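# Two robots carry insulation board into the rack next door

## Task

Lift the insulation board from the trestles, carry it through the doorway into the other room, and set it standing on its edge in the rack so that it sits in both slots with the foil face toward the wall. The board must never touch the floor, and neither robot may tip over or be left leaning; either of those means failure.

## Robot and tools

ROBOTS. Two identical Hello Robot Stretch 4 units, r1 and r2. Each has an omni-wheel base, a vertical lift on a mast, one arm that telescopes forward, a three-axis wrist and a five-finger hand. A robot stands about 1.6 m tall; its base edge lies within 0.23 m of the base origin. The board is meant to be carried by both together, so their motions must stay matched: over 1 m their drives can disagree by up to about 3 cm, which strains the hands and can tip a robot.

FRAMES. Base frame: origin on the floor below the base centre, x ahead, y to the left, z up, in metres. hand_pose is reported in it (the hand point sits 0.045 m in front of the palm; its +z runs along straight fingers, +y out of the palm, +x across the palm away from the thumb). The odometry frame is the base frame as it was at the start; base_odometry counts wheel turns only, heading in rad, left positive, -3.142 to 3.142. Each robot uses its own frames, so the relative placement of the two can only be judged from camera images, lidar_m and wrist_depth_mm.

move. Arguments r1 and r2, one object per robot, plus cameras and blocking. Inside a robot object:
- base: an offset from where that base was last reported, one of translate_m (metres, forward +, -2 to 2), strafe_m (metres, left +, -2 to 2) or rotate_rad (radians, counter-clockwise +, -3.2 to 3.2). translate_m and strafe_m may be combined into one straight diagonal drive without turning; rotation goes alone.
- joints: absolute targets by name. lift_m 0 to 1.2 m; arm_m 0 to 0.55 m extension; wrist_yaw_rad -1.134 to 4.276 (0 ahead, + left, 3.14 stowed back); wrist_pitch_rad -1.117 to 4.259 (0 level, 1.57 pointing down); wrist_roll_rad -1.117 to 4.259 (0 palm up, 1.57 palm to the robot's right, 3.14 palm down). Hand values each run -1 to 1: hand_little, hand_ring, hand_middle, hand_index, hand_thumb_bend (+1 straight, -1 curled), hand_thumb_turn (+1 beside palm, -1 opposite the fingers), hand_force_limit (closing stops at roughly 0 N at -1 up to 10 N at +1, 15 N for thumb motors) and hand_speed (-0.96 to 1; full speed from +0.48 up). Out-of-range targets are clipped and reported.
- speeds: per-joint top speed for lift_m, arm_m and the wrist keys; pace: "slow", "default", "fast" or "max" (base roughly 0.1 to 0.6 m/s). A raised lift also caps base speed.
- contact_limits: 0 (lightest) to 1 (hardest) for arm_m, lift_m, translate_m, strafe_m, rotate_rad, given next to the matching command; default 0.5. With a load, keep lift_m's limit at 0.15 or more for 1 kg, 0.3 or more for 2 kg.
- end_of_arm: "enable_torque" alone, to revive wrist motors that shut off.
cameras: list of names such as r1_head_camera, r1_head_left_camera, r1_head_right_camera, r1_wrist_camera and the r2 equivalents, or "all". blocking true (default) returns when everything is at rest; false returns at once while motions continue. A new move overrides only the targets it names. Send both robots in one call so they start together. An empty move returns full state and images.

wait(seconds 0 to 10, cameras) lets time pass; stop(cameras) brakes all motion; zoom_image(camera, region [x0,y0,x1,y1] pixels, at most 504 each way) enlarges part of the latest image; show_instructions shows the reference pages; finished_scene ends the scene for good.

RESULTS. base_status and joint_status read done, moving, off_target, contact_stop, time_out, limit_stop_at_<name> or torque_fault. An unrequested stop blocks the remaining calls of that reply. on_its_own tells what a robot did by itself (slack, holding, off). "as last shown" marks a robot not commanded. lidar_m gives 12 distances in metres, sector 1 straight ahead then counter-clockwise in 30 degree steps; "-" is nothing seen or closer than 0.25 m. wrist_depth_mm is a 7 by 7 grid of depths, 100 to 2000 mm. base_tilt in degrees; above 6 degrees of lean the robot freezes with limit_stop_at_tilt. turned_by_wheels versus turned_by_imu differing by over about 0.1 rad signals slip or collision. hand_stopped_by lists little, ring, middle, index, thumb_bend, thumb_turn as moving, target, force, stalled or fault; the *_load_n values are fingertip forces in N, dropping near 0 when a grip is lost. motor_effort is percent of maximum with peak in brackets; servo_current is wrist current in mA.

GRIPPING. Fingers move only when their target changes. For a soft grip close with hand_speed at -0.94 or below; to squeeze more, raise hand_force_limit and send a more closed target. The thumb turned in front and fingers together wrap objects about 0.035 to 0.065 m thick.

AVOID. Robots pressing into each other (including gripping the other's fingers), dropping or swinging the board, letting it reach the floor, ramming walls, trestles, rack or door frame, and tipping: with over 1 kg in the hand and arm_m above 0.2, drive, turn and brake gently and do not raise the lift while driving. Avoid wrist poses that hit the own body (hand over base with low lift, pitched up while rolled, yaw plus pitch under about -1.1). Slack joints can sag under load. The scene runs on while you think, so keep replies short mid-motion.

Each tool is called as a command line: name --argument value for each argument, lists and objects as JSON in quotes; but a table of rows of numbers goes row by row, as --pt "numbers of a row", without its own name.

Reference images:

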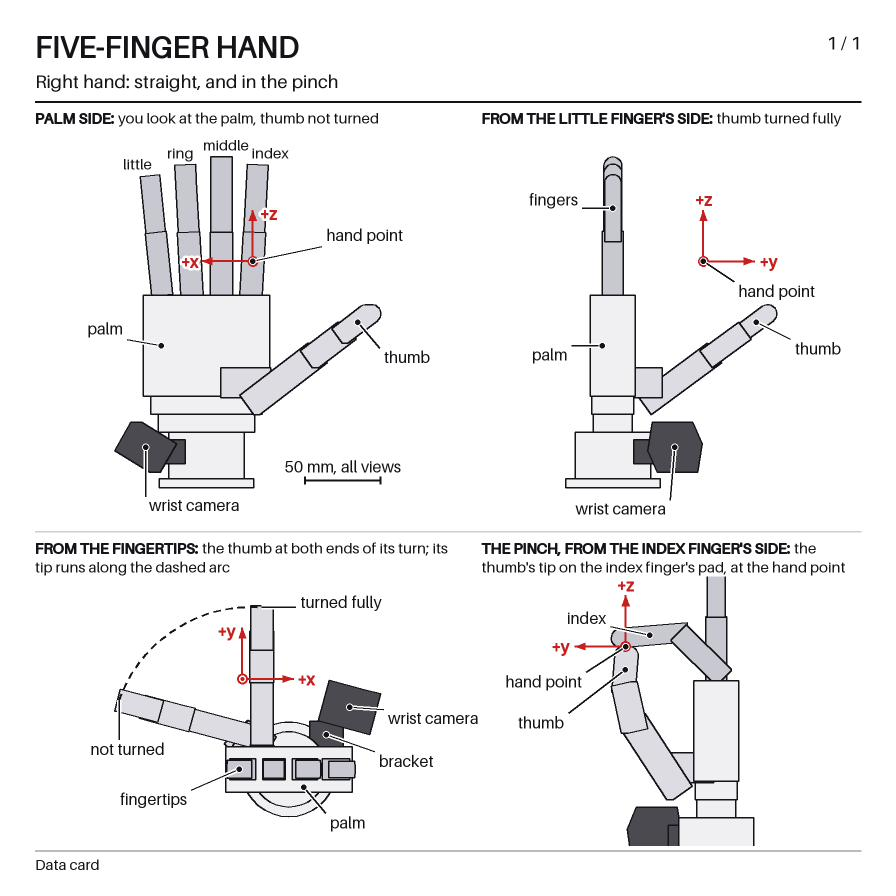

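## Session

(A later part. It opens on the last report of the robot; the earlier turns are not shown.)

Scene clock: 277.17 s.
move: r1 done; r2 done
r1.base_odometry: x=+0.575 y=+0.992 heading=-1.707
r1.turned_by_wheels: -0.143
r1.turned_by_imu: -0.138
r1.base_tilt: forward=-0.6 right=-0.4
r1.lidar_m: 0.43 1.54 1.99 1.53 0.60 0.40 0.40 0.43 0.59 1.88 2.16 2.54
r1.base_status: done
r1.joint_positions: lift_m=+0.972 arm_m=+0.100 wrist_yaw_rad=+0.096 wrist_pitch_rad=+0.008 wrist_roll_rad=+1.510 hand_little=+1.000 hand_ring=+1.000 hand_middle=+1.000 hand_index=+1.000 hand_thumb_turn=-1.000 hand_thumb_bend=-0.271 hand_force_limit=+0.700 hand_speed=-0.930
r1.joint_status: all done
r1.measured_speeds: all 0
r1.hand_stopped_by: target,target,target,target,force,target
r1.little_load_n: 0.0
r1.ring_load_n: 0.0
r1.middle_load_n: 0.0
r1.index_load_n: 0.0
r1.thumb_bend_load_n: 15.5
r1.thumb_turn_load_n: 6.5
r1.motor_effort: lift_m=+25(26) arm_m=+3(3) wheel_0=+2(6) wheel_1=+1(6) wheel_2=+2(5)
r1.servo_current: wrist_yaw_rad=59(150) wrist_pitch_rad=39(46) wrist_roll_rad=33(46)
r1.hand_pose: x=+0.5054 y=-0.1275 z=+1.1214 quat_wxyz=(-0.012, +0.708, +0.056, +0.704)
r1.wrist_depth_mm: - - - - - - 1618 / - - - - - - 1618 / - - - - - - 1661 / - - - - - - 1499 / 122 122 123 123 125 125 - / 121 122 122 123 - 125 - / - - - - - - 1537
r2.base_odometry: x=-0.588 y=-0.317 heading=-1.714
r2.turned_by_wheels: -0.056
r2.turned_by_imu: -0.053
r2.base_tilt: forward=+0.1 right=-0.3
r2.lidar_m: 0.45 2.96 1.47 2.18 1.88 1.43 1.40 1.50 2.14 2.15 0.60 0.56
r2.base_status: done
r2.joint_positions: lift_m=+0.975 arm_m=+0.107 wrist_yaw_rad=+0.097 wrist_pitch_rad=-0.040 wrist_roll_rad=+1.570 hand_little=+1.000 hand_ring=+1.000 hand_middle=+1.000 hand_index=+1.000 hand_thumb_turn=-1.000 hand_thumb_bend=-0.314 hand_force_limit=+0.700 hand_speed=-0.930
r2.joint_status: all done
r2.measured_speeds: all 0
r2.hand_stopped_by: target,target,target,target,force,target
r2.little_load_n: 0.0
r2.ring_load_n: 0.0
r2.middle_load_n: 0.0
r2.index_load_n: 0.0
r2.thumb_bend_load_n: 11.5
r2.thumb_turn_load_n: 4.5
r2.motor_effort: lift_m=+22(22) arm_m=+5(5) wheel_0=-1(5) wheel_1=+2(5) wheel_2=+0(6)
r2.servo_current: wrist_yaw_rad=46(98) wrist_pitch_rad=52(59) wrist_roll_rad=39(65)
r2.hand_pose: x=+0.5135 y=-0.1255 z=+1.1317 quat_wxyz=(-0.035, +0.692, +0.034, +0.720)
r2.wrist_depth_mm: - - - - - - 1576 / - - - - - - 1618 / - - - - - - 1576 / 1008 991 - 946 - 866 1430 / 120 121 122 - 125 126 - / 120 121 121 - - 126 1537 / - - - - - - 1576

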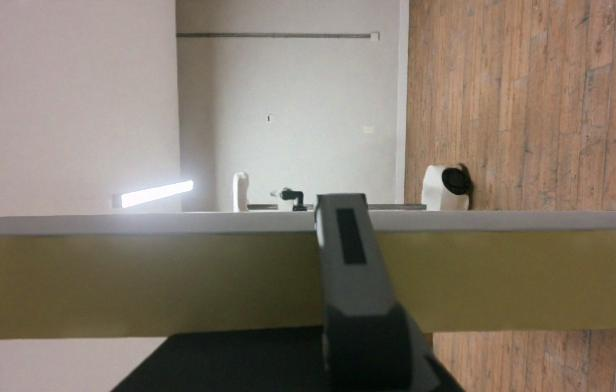

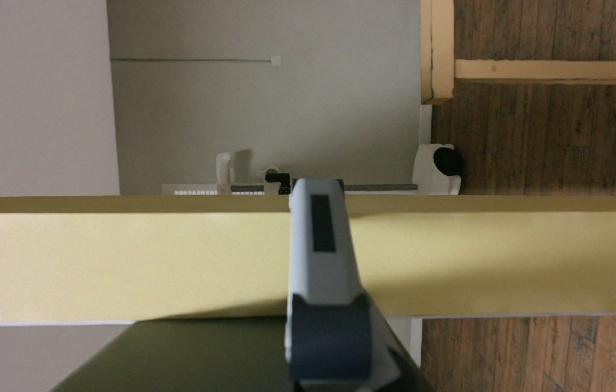

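move --r1 '{"base":{"translate_m":-0.0014,"strafe_m":0.1219},"joints":{"wrist_yaw_rad":0.0},"speeds":{"wrist_yaw_rad":0.08},"pace":"slow"}' --r2 '{"base":{"translate_m":0.0152,"strafe_m":0.0961},"joints":{"wrist_yaw_rad":0.0},"speeds":{"wrist_yaw_rad":0.08},"pace":"slow"}' --cameras '["r1_wrist_camera","r2_wrist_camera"]'

Scene clock: 281.37 s.
move: r1 done; r2 done
r1.base_odometry: x=+0.696 y=+0.977 heading=-1.707
r1.turned_by_wheels: +0.000
r1.turned_by_imu: -0.004
r1.base_tilt: forward=-0.6 right=-0.4
r1.lidar_m: 0.44 1.51 2.26 1.54 0.58 0.40 0.39 0.43 0.55 1.85 2.29 0.46
r1.base_status: done
r1.joint_positions: lift_m=+0.972 arm_m=+0.100 wrist_yaw_rad=+0.001 wrist_pitch_rad=+0.008 wrist_roll_rad=+1.510 hand_little=+1.000 hand_ring=+1.000 hand_middle=+1.000 hand_index=+1.000 hand_thumb_turn=-1.000 hand_thumb_bend=-0.271 hand_force_limit=+0.700 hand_speed=-0.930
r1.joint_status: all done
r1.measured_speeds: all 0
r1.hand_stopped_by: target,target,target,target,force,target
r1.little_load_n: 0.0
r1.ring_load_n: 0.0
r1.middle_load_n: 0.0
r1.index_load_n: 0.0
r1.thumb_bend_load_n: 15.0
r1.thumb_turn_load_n: 6.5
r1.motor_effort: lift_m=+25(26) arm_m=+3(4) wheel_0=-2(7) wheel_1=+1(7) wheel_2=+1(5)
r1.servo_current: wrist_yaw_rad=46(85) wrist_pitch_rad=46(46) wrist_roll_rad=39(46)
r1.hand_pose: x=+0.4923 y=-0.1492 z=+1.1214 quat_wxyz=(+0.021, +0.709, +0.022, +0.704)
r1.wrist_depth_mm: - - - - - - 1618 / - - - - - - 1618 / - - - - - - 1618 / - - - - - - 1537 / 121 122 123 123 125 125 - / 121 121 122 123 - 124 - / - - - - - - 1537
r2.base_odometry: x=-0.495 y=-0.345 heading=-1.715
r2.turned_by_wheels: +0.000
r2.turned_by_imu: -0.002
r2.base_tilt: forward=+0.0 right=-0.3
r2.lidar_m: 0.45 2.83 1.37 2.09 1.91 1.45 1.41 1.50 2.14 2.27 0.61 0.46
r2.base_status: done
r2.joint_positions: lift_m=+0.975 arm_m=+0.107 wrist_yaw_rad=+0.001 wrist_pitch_rad=-0.040 wrist_roll_rad=+1.570 hand_little=+1.000 hand_ring=+1.000 hand_middle=+1.000 hand_index=+1.000 hand_thumb_turn=-1.000 hand_thumb_bend=-0.314 hand_force_limit=+0.700 hand_speed=-0.930
r2.joint_status: all done
r2.measured_speeds: all 0
r2.hand_stopped_by: target,target,target,target,force,target
r2.little_load_n: 0.0
r2.ring_load_n: 0.0
r2.middle_load_n: 0.0
r2.index_load_n: 0.0
r2.thumb_bend_load_n: 11.0
r2.thumb_turn_load_n: 4.0
r2.motor_effort: lift_m=+22(22) arm_m=+5(5) wheel_0=-3(8) wheel_1=+2(6) wheel_2=-4(5)
r2.servo_current: wrist_yaw_rad=33(78) wrist_pitch_rad=59(59) wrist_roll_rad=59(65)
r2.hand_pose: x=+0.5004 y=-0.1474 z=+1.1317 quat_wxyz=(+0.000, +0.693, +0.001, +0.721)
r2.wrist_depth_mm: - - - - - - 1576 / - - - - - 1983 1537 / - - - - - - 1576 / - - - - - 1983 1499 / 120 121 122 - 125 126 - / 119 121 121 - - 126 1499 / - - - - - - 1576

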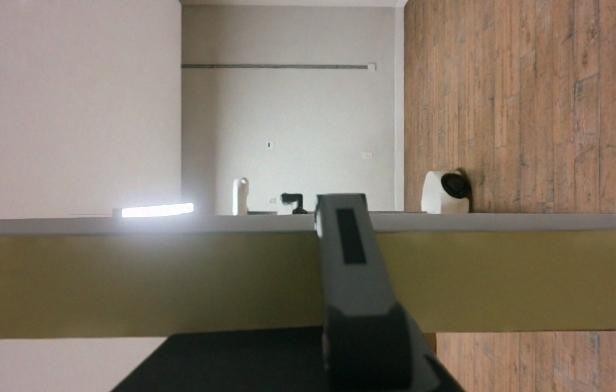

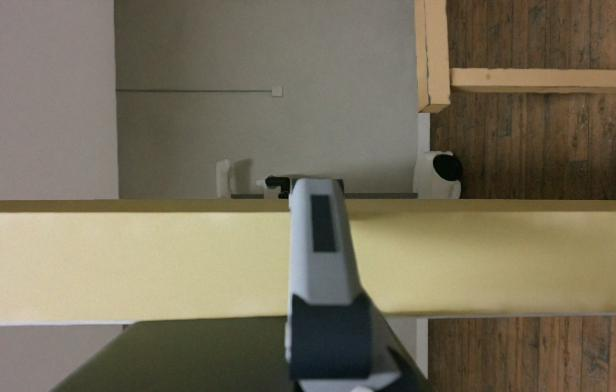

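move --r1 '{"base":{"translate_m":0.0075,"strafe_m":0.1309},"joints":{"wrist_yaw_rad":-0.08},"speeds":{"wrist_yaw_rad":0.07},"pace":"slow"}' --r2 '{"base":{"translate_m":0.0241,"strafe_m":0.1051},"joints":{"wrist_yaw_rad":-0.08},"speeds":{"wrist_yaw_rad":0.07},"pace":"slow"}' --cameras '["r1_wrist_camera","r2_wrist_camera"]'

Scene clock: 286.47 s.
move: r1 done; r2 done
r1.base_odometry: x=+0.824 y=+0.952 heading=-1.708
r1.turned_by_wheels: +0.000
r1.turned_by_imu: -0.001
r1.base_tilt: forward=-0.6 right=-0.5
r1.lidar_m: 0.42 1.50 2.11 1.52 0.59 0.43 0.39 0.42 0.55 1.90 2.44 0.45
r1.base_status: done
r1.joint_positions: lift_m=+0.972 arm_m=+0.100 wrist_yaw_rad=-0.080 wrist_pitch_rad=+0.008 wrist_roll_rad=+1.510 hand_little=+1.000 hand_ring=+1.000 hand_middle=+1.000 hand_index=+1.000 hand_thumb_turn=-1.000 hand_thumb_bend=-0.271 hand_force_limit=+0.700 hand_speed=-0.930
r1.joint_status: all done
r1.measured_speeds: all 0
r1.hand_stopped_by: target,target,target,target,force,target
r1.little_load_n: 0.0
r1.ring_load_n: 0.0
r1.middle_load_n: 0.0
r1.index_load_n: 0.0
r1.thumb_bend_load_n: 16.0
r1.thumb_turn_load_n: 6.5
r1.motor_effort: lift_m=+25(26) arm_m=+3(4) wheel_0=-2(8) wheel_1=+0(8) wheel_2=-4(6)
r1.servo_current: wrist_yaw_rad=52(85) wrist_pitch_rad=33(46) wrist_roll_rad=33(39)
r1.hand_pose: x=+0.4794 y=-0.1666 z=+1.1214 quat_wxyz=(+0.050, +0.710, -0.007, +0.703)
r1.wrist_depth_mm: - - - - - - 1618 / - - - - - - 1618 / - - - - - - 1576 / - - - - - - 1537 / 121 122 122 123 124 124 - / 121 121 121 122 - 124 - / - - - - - - 1537
r2.base_odometry: x=-0.394 y=-0.384 heading=-1.715
r2.turned_by_wheels: +0.000
r2.turned_by_imu: +0.002
r2.base_tilt: forward=+0.0 right=-0.2
r2.lidar_m: 0.46 2.70 1.28 1.98 1.93 1.47 1.42 1.50 2.17 2.34 0.67 0.45
r2.base_status: done
r2.joint_positions: lift_m=+0.975 arm_m=+0.107 wrist_yaw_rad=-0.080 wrist_pitch_rad=-0.040 wrist_roll_rad=+1.570 hand_little=+1.000 hand_ring=+1.000 hand_middle=+1.000 hand_index=+1.000 hand_thumb_turn=-1.000 hand_thumb_bend=-0.314 hand_force_limit=+0.700 hand_speed=-0.930
r2.joint_status: all done
r2.measured_speeds: all 0
r2.hand_stopped_by: target,target,target,target,force,target
r2.little_load_n: 0.0
r2.ring_load_n: 0.0
r2.middle_load_n: 0.0
r2.index_load_n: 0.0
r2.thumb_bend_load_n: 11.5
r2.thumb_turn_load_n: 4.5
r2.motor_effort: lift_m=+22(23) arm_m=+5(5) wheel_0=-2(9) wheel_1=+3(7) wheel_2=-5(7)
r2.servo_current: wrist_yaw_rad=65(78) wrist_pitch_rad=52(59) wrist_roll_rad=46(72)
r2.hand_pose: x=+0.4878 y=-0.1649 z=+1.1317 quat_wxyz=(+0.029, +0.692, -0.027, +0.720)
r2.wrist_depth_mm: - - - - - - 1576 / - - - - - - 1576 / - - - - - - 1576 / 488 - - 500 - 512 1366 / 119 120 122 - 125 126 - / 119 121 121 - - 127 1499 / - - - - - - 1576

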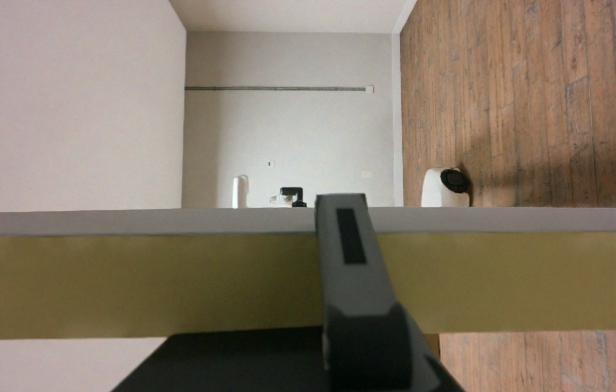

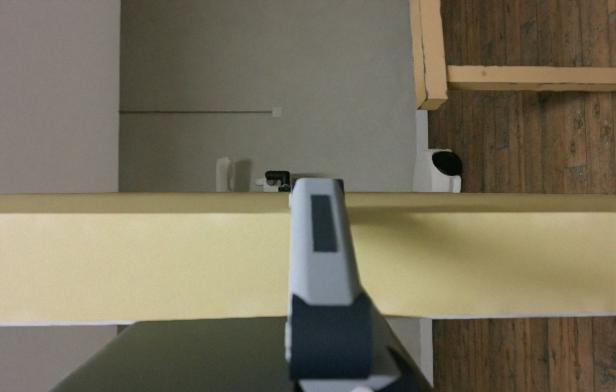

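move --r1 '{"base":{"rotate_rad":-0.147},"joints":{"wrist_yaw_rad":0.1},"speeds":{"wrist_yaw_rad":0.5},"pace":"slow"}' --r2 '{"base":{"rotate_rad":-0.147},"joints":{"wrist_yaw_rad":0.1},"speeds":{"wrist_yaw_rad":0.5},"pace":"slow"}' --cameras '["r1_wrist_camera","r2_wrist_camera"]'

Scene clock: 290.57 s.
move: r1 done; r2 done
r1.base_odometry: x=+0.824 y=+0.952 heading=-1.854
r1.turned_by_wheels: -0.147
r1.turned_by_imu: -0.145
r1.base_tilt: forward=-0.7 right=-0.5
r1.lidar_m: 0.43 1.47 1.73 2.04 0.69 0.44 0.38 0.42 0.51 1.05 2.34 2.72
r1.base_status: done
r1.joint_positions: lift_m=+0.972 arm_m=+0.100 wrist_yaw_rad=+0.094 wrist_pitch_rad=+0.008 wrist_roll_rad=+1.510 hand_little=+1.000 hand_ring=+1.000 hand_middle=+1.000 hand_index=+1.000 hand_thumb_turn=-1.000 hand_thumb_bend=-0.271 hand_force_limit=+0.700 hand_speed=-0.930
r1.joint_status: all done
r1.measured_speeds: all 0
r1.hand_stopped_by: target,target,target,target,force,target
r1.little_load_n: 0.0
r1.ring_load_n: 0.0
r1.middle_load_n: 0.0
r1.index_load_n: 0.0
r1.thumb_bend_load_n: 16.5
r1.thumb_turn_load_n: 8.0
r1.motor_effort: lift_m=+25(26) arm_m=+3(4) wheel_0=+2(7) wheel_1=+1(7) wheel_2=+1(4)
r1.servo_current: wrist_yaw_rad=46(228) wrist_pitch_rad=39(52) wrist_roll_rad=33(46)
r1.hand_pose: x=+0.5051 y=-0.1280 z=+1.1214 quat_wxyz=(-0.011, +0.708, +0.055, +0.704)
r1.wrist_depth_mm: - - - - - - 1576 / - - - - - - 1618 / - - - - - - 1618 / - - - - - - 1537 / 118 119 119 120 121 122 122 / 117 118 119 - - 121 - / - - - - - - 1537
r2.base_odometry: x=-0.394 y=-0.384 heading=-1.862
r2.turned_by_wheels: -0.147
r2.turned_by_imu: -0.142
r2.base_tilt: forward=+0.0 right=-0.3
r2.lidar_m: 0.44 3.12 1.26 1.61 2.02 1.54 1.44 1.47 1.89 2.35 0.68 0.49
r2.base_status: done
r2.joint_positions: lift_m=+0.975 arm_m=+0.107 wrist_yaw_rad=+0.094 wrist_pitch_rad=-0.040 wrist_roll_rad=+1.570 hand_little=+1.000 hand_ring=+1.000 hand_middle=+1.000 hand_index=+1.000 hand_thumb_turn=-1.000 hand_thumb_bend=-0.314 hand_force_limit=+0.700 hand_speed=-0.930
r2.joint_status: all done
r2.measured_speeds: all 0
r2.hand_stopped_by: target,target,target,target,force,target
r2.little_load_n: 0.0
r2.ring_load_n: 0.0
r2.middle_load_n: 0.0
r2.index_load_n: 0.0
r2.thumb_bend_load_n: 12.0
r2.thumb_turn_load_n: 4.5
r2.motor_effort: lift_m=+22(22) arm_m=+4(5) wheel_0=+2(7) wheel_1=+2(5) wheel_2=+1(6)
r2.servo_current: wrist_yaw_rad=46(195) wrist_pitch_rad=59(59) wrist_roll_rad=52(65)
r2.hand_pose: x=+0.5131 y=-0.1261 z=+1.1317 quat_wxyz=(-0.034, +0.692, +0.033, +0.720)
r2.wrist_depth_mm: - - - - - - 1618 / - - - - - - 1576 / - - - - - - 1576 / 492 - - 569 - 654 1397 / 114 115 117 - 120 121 - / 114 115 117 - - 121 122 / - - - - - - 1576

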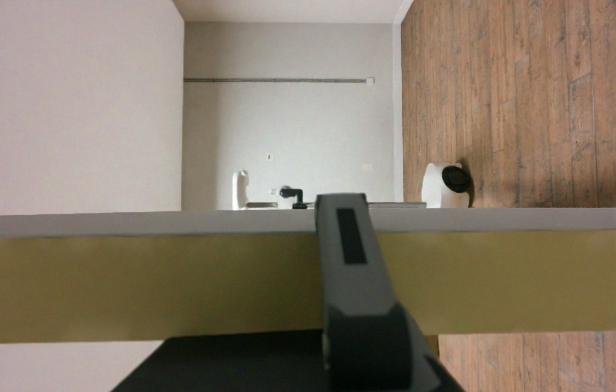

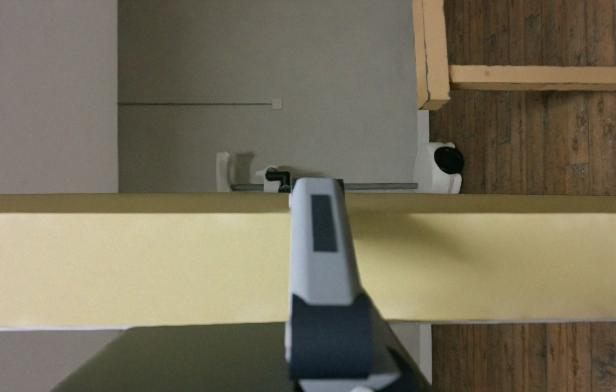

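move --r1 '{"base":{"rotate_rad":-0.075},"joints":{"wrist_yaw_rad":0.192},"speeds":{"wrist_yaw_rad":0.4},"pace":"slow"}' --r2 '{"base":{"rotate_rad":-0.075},"joints":{"wrist_yaw_rad":0.192},"speeds":{"wrist_yaw_rad":0.4},"pace":"slow"}' --cameras '["r1_wrist_camera","r2_wrist_camera"]'

Scene clock: 297.80 s.
move: r1 done; r2 done
r1.base_odometry: x=+0.824 y=+0.952 heading=-1.929
r1.turned_by_wheels: -0.075
r1.turned_by_imu: -0.071
r1.base_tilt: forward=-0.6 right=-0.3
r1.lidar_m: 0.43 1.46 1.66 2.05 0.74 0.45 0.39 0.38 0.51 0.90 2.31 2.71
r1.base_status: done
r1.joint_positions: lift_m=+0.972 arm_m=+0.100 wrist_yaw_rad=+0.186 wrist_pitch_rad=+0.008 wrist_roll_rad=+1.510 hand_little=+1.000 hand_ring=+1.000 hand_middle=+1.000 hand_index=+1.000 hand_thumb_turn=-1.000 hand_thumb_bend=-0.271 hand_force_limit=+0.700 hand_speed=-0.930
r1.joint_status: all done
r1.measured_speeds: all 0
r1.hand_stopped_by: target,target,target,target,force,target
r1.little_load_n: 0.0
r1.ring_load_n: 0.0
r1.middle_load_n: 0.0
r1.index_load_n: 0.0
r1.thumb_bend_load_n: 16.5
r1.thumb_turn_load_n: 8.0
r1.motor_effort: lift_m=+26(26) arm_m=+3(4) wheel_0=+2(5) wheel_1=+1(5) wheel_2=+2(4)
r1.servo_current: wrist_yaw_rad=59(150) wrist_pitch_rad=46(46) wrist_roll_rad=39(46)
r1.hand_pose: x=+0.5159 y=-0.1058 z=+1.1214 quat_wxyz=(-0.044, +0.704, +0.088, +0.703)
r1.wrist_depth_mm: - - - - - - 1618 / - - - - - - 1618 / - - - - - - 1618 / - - - - - - 1499 / 118 119 120 120 121 121 122 / 117 118 119 - - 121 - / - - - - - - 1537
r2.base_odometry: x=-0.394 y=-0.384 heading=-1.936
r2.turned_by_wheels: -0.074
r2.turned_by_imu: -0.074
r2.base_tilt: forward=+0.0 right=-0.3
r2.lidar_m: 0.46 3.32 1.27 1.30 1.99 1.58 1.42 1.45 1.79 2.36 0.74 0.68
r2.base_status: done
r2.joint_positions: lift_m=+0.975 arm_m=+0.107 wrist_yaw_rad=+0.187 wrist_pitch_rad=-0.040 wrist_roll_rad=+1.570 hand_little=+1.000 hand_ring=+1.000 hand_middle=+1.000 hand_index=+1.000 hand_thumb_turn=-1.000 hand_thumb_bend=-0.314 hand_force_limit=+0.700 hand_speed=-0.930
r2.joint_status: all done
r2.measured_speeds: all 0
r2.hand_stopped_by: target,target,target,target,force,target
r2.little_load_n: -0.5
r2.ring_load_n: 0.0
r2.middle_load_n: 0.0
r2.index_load_n: 0.0
r2.thumb_bend_load_n: 12.0
r2.thumb_turn_load_n: 4.5
r2.motor_effort: lift_m=+22(23) arm_m=+5(5) wheel_0=+1(6) wheel_1=+3(5) wheel_2=+3(6)
r2.servo_current: wrist_yaw_rad=72(143) wrist_pitch_rad=39(59) wrist_roll_rad=46(59)
r2.hand_pose: x=+0.5238 y=-0.1037 z=+1.1317 quat_wxyz=(-0.067, +0.690, +0.065, +0.718)
r2.wrist_depth_mm: - - - - - - 1537 / - - - - - - 1576 / - - - - - - 1576 / 421 - - 462 - 508 1397 / 114 115 117 - 120 121 - / 114 116 117 - - 121 122 / - - - - - - 1576

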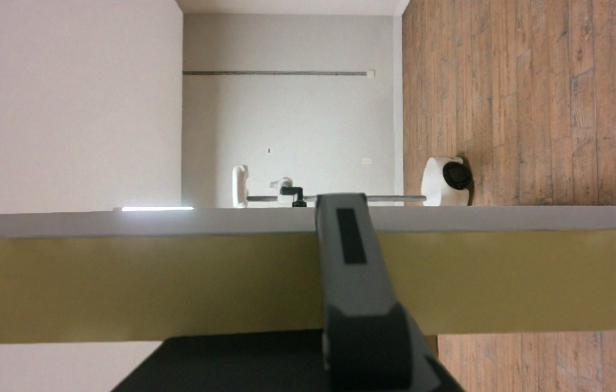

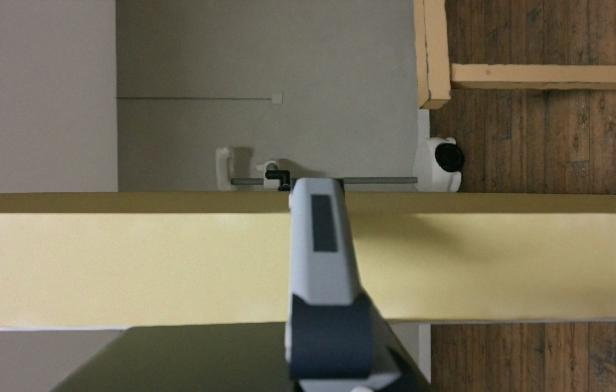

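move --r1 '{"base":{"rotate_rad":-0.075},"joints":{"wrist_yaw_rad":0.285,"arm_m":0.103},"speeds":{"wrist_yaw_rad":0.4},"pace":"slow"}' --r2 '{"base":{"rotate_rad":-0.075},"joints":{"wrist_yaw_rad":0.285,"arm_m":0.110},"speeds":{"wrist_yaw_rad":0.4},"pace":"slow"}' --cameras '["r1_wrist_camera","r2_wrist_camera"]'

Scene clock: 299.83 s.
move: r1 done; r2 done
r1.base_odometry: x=+0.824 y=+0.952 heading=-2.004
r1.turned_by_wheels: -0.075
r1.turned_by_imu: -0.076
r1.base_tilt: forward=-0.6 right=-0.4
r1.lidar_m: 0.42 1.43 1.63 2.05 0.89 0.46 0.40 0.40 0.48 0.78 2.29 2.66
r1.base_status: done
r1.joint_positions: lift_m=+0.972 arm_m=+0.103 wrist_yaw_rad=+0.279 wrist_pitch_rad=+0.008 wrist_roll_rad=+1.510 hand_little=+1.000 hand_ring=+1.000 hand_middle=+1.000 hand_index=+1.000 hand_thumb_turn=-1.000 hand_thumb_bend=-0.271 hand_force_limit=+0.700 hand_speed=-0.930
r1.joint_status: all done
r1.measured_speeds: all 0
r1.hand_stopped_by: target,target,target,target,force,target
r1.little_load_n: 0.0
r1.ring_load_n: 0.0
r1.middle_load_n: 0.0
r1.index_load_n: 0.0
r1.thumb_bend_load_n: 16.5
r1.thumb_turn_load_n: 8.0
r1.motor_effort: lift_m=+26(26) arm_m=+5(10) wheel_0=+2(4) wheel_1=+1(7) wheel_2=+2(4)
r1.servo_current: wrist_yaw_rad=52(130) wrist_pitch_rad=39(46) wrist_roll_rad=33(46)
r1.hand_pose: x=+0.5276 y=-0.0828 z=+1.1214 quat_wxyz=(-0.076, +0.700, +0.120, +0.700)
r1.wrist_depth_mm: - - - - - - 1576 / - - - - - - 1576 / - - - - - - 1618 / - - - - - - 1537 / 118 119 119 120 121 121 122 / 118 118 119 - - 121 - / - - - - - - 1499
r2.base_odometry: x=-0.394 y=-0.384 heading=-2.011
r2.turned_by_wheels: -0.075
r2.turned_by_imu: -0.072
r2.base_tilt: forward=+0.0 right=-0.2
r2.lidar_m: 0.44 3.29 2.41 1.27 1.99 1.63 1.43 1.44 1.69 2.35 0.84 0.67
r2.base_status: done
r2.joint_positions: lift_m=+0.975 arm_m=+0.110 wrist_yaw_rad=+0.279 wrist_pitch_rad=-0.040 wrist_roll_rad=+1.570 hand_little=+1.000 hand_ring=+1.000 hand_middle=+1.000 hand_index=+1.000 hand_thumb_turn=-1.000 hand_thumb_bend=-0.314 hand_force_limit=+0.700 hand_speed=-0.930
r2.joint_status: all done
r2.measured_speeds: all 0
r2.hand_stopped_by: target,target,target,target,force,target
r2.little_load_n: 0.0
r2.ring_load_n: 0.0
r2.middle_load_n: 0.0
r2.index_load_n: 0.0
r2.thumb_bend_load_n: 12.5
r2.thumb_turn_load_n: 4.5
r2.motor_effort: lift_m=+22(22) arm_m=+7(12) wheel_0=+1(6) wheel_1=+1(6) wheel_2=+2(5)
r2.servo_current: wrist_yaw_rad=46(143) wrist_pitch_rad=46(59) wrist_roll_rad=52(65)
r2.hand_pose: x=+0.5351 y=-0.0808 z=+1.1317 quat_wxyz=(-0.100, +0.686, +0.096, +0.714)
r2.wrist_depth_mm: - - - - - - 1576 / - - - - - - 1537 / - - - - - - 1576 / 449 - - 484 - 517 1366 / 114 115 117 - 120 121 - / 114 115 116 - - 121 122 / - - - - - - 1618

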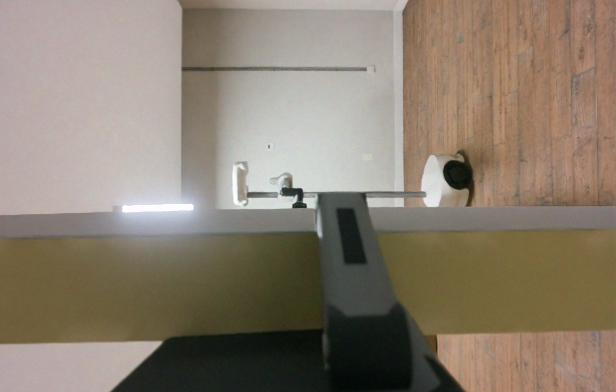

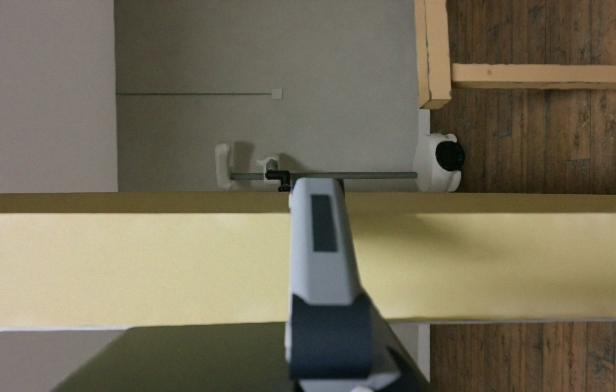

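move --r1 '{"base":{"translate_m":-0.0285,"strafe_m":0.1196},"joints":{"wrist_yaw_rad":0.18},"speeds":{"wrist_yaw_rad":0.08},"pace":"slow"}' --r2 '{"base":{"translate_m":-0.0017,"strafe_m":0.1166},"joints":{"wrist_yaw_rad":0.18},"speeds":{"wrist_yaw_rad":0.08},"pace":"slow"}' --cameras '["r1_wrist_camera","r2_wrist_camera"]'

Scene clock: 305.60 s.
move: r1 done; r2 done
r1.base_odometry: x=+0.945 y=+0.927 heading=-2.004
r1.turned_by_wheels: +0.000
r1.turned_by_imu: +0.000
r1.base_tilt: forward=-0.6 right=-0.4
r1.lidar_m: 0.42 1.45 1.58 1.92 0.88 0.51 0.42 0.41 0.49 0.76 2.43 2.75
r1.base_status: done
r1.joint_positions: lift_m=+0.972 arm_m=+0.103 wrist_yaw_rad=+0.182 wrist_pitch_rad=+0.008 wrist_roll_rad=+1.510 hand_little=+1.000 hand_ring=+1.000 hand_middle=+1.000 hand_index=+1.000 hand_thumb_turn=-1.000 hand_thumb_bend=-0.271 hand_force_limit=+0.700 hand_speed=-0.930
r1.joint_status: all done
r1.measured_speeds: all 0
r1.hand_stopped_by: target,target,target,target,force,target
r1.little_load_n: 0.0
r1.ring_load_n: 0.5
r1.middle_load_n: 0.0
r1.index_load_n: 0.0
r1.thumb_bend_load_n: 16.5
r1.thumb_turn_load_n: 8.0
r1.motor_effort: lift_m=+26(26) arm_m=+4(5) wheel_0=-3(7) wheel_1=+0(8) wheel_2=+2(6)
r1.servo_current: wrist_yaw_rad=52(111) wrist_pitch_rad=39(46) wrist_roll_rad=39(52)
r1.hand_pose: x=+0.5184 y=-0.1070 z=+1.1214 quat_wxyz=(-0.042, +0.705, +0.086, +0.703)
r1.wrist_depth_mm: - - - - - - 1618 / - - - - - - 1618 / - - - - - - 1618 / - - - - - - 1537 / 118 119 120 120 121 122 122 / 118 119 119 - - 121 - / - - - - - - 1537
r2.base_odometry: x=-0.288 y=-0.432 heading=-2.011
r2.turned_by_wheels: +0.000
r2.turned_by_imu: -0.001
r2.base_tilt: forward=+0.0 right=-0.3
r2.lidar_m: 0.46 3.26 1.17 1.17 1.88 1.68 1.43 1.45 1.72 2.47 0.75 0.75
r2.base_status: done
r2.joint_positions: lift_m=+0.975 arm_m=+0.110 wrist_yaw_rad=+0.182 wrist_pitch_rad=-0.040 wrist_roll_rad=+1.570 hand_little=+1.000 hand_ring=+1.000 hand_middle=+1.000 hand_index=+1.000 hand_thumb_turn=-1.000 hand_thumb_bend=-0.314 hand_force_limit=+0.700 hand_speed=-0.930
r2.joint_status: all done
r2.measured_speeds: all 0
r2.hand_stopped_by: target,target,target,target,force,target
r2.little_load_n: 0.0
r2.ring_load_n: 0.0
r2.middle_load_n: 0.0
r2.index_load_n: 0.0
r2.thumb_bend_load_n: 12.5
r2.thumb_turn_load_n: 4.0
r2.motor_effort: lift_m=+22(23) arm_m=+6(7) wheel_0=-2(9) wheel_1=+1(6) wheel_2=+2(5)
r2.servo_current: wrist_yaw_rad=65(91) wrist_pitch_rad=52(65) wrist_roll_rad=52(65)
r2.hand_pose: x=+0.5262 y=-0.1050 z=+1.1317 quat_wxyz=(-0.065, +0.690, +0.063, +0.718)
r2.wrist_depth_mm: - - - - - - 1576 / - - - - - - 1537 / - - - - - - 1618 / 375 - - 407 427 442 1430 / 114 116 117 - 120 121 - / 115 116 117 - - 121 123 / - - - - - - 1618

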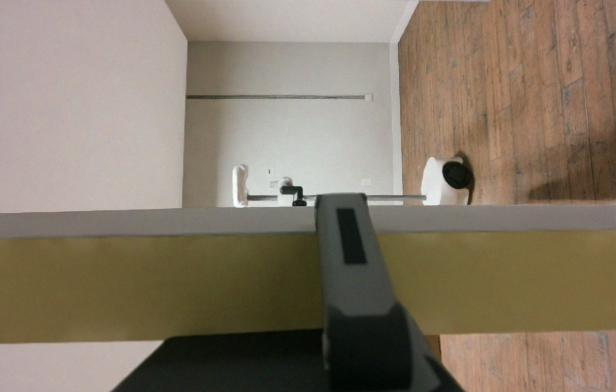

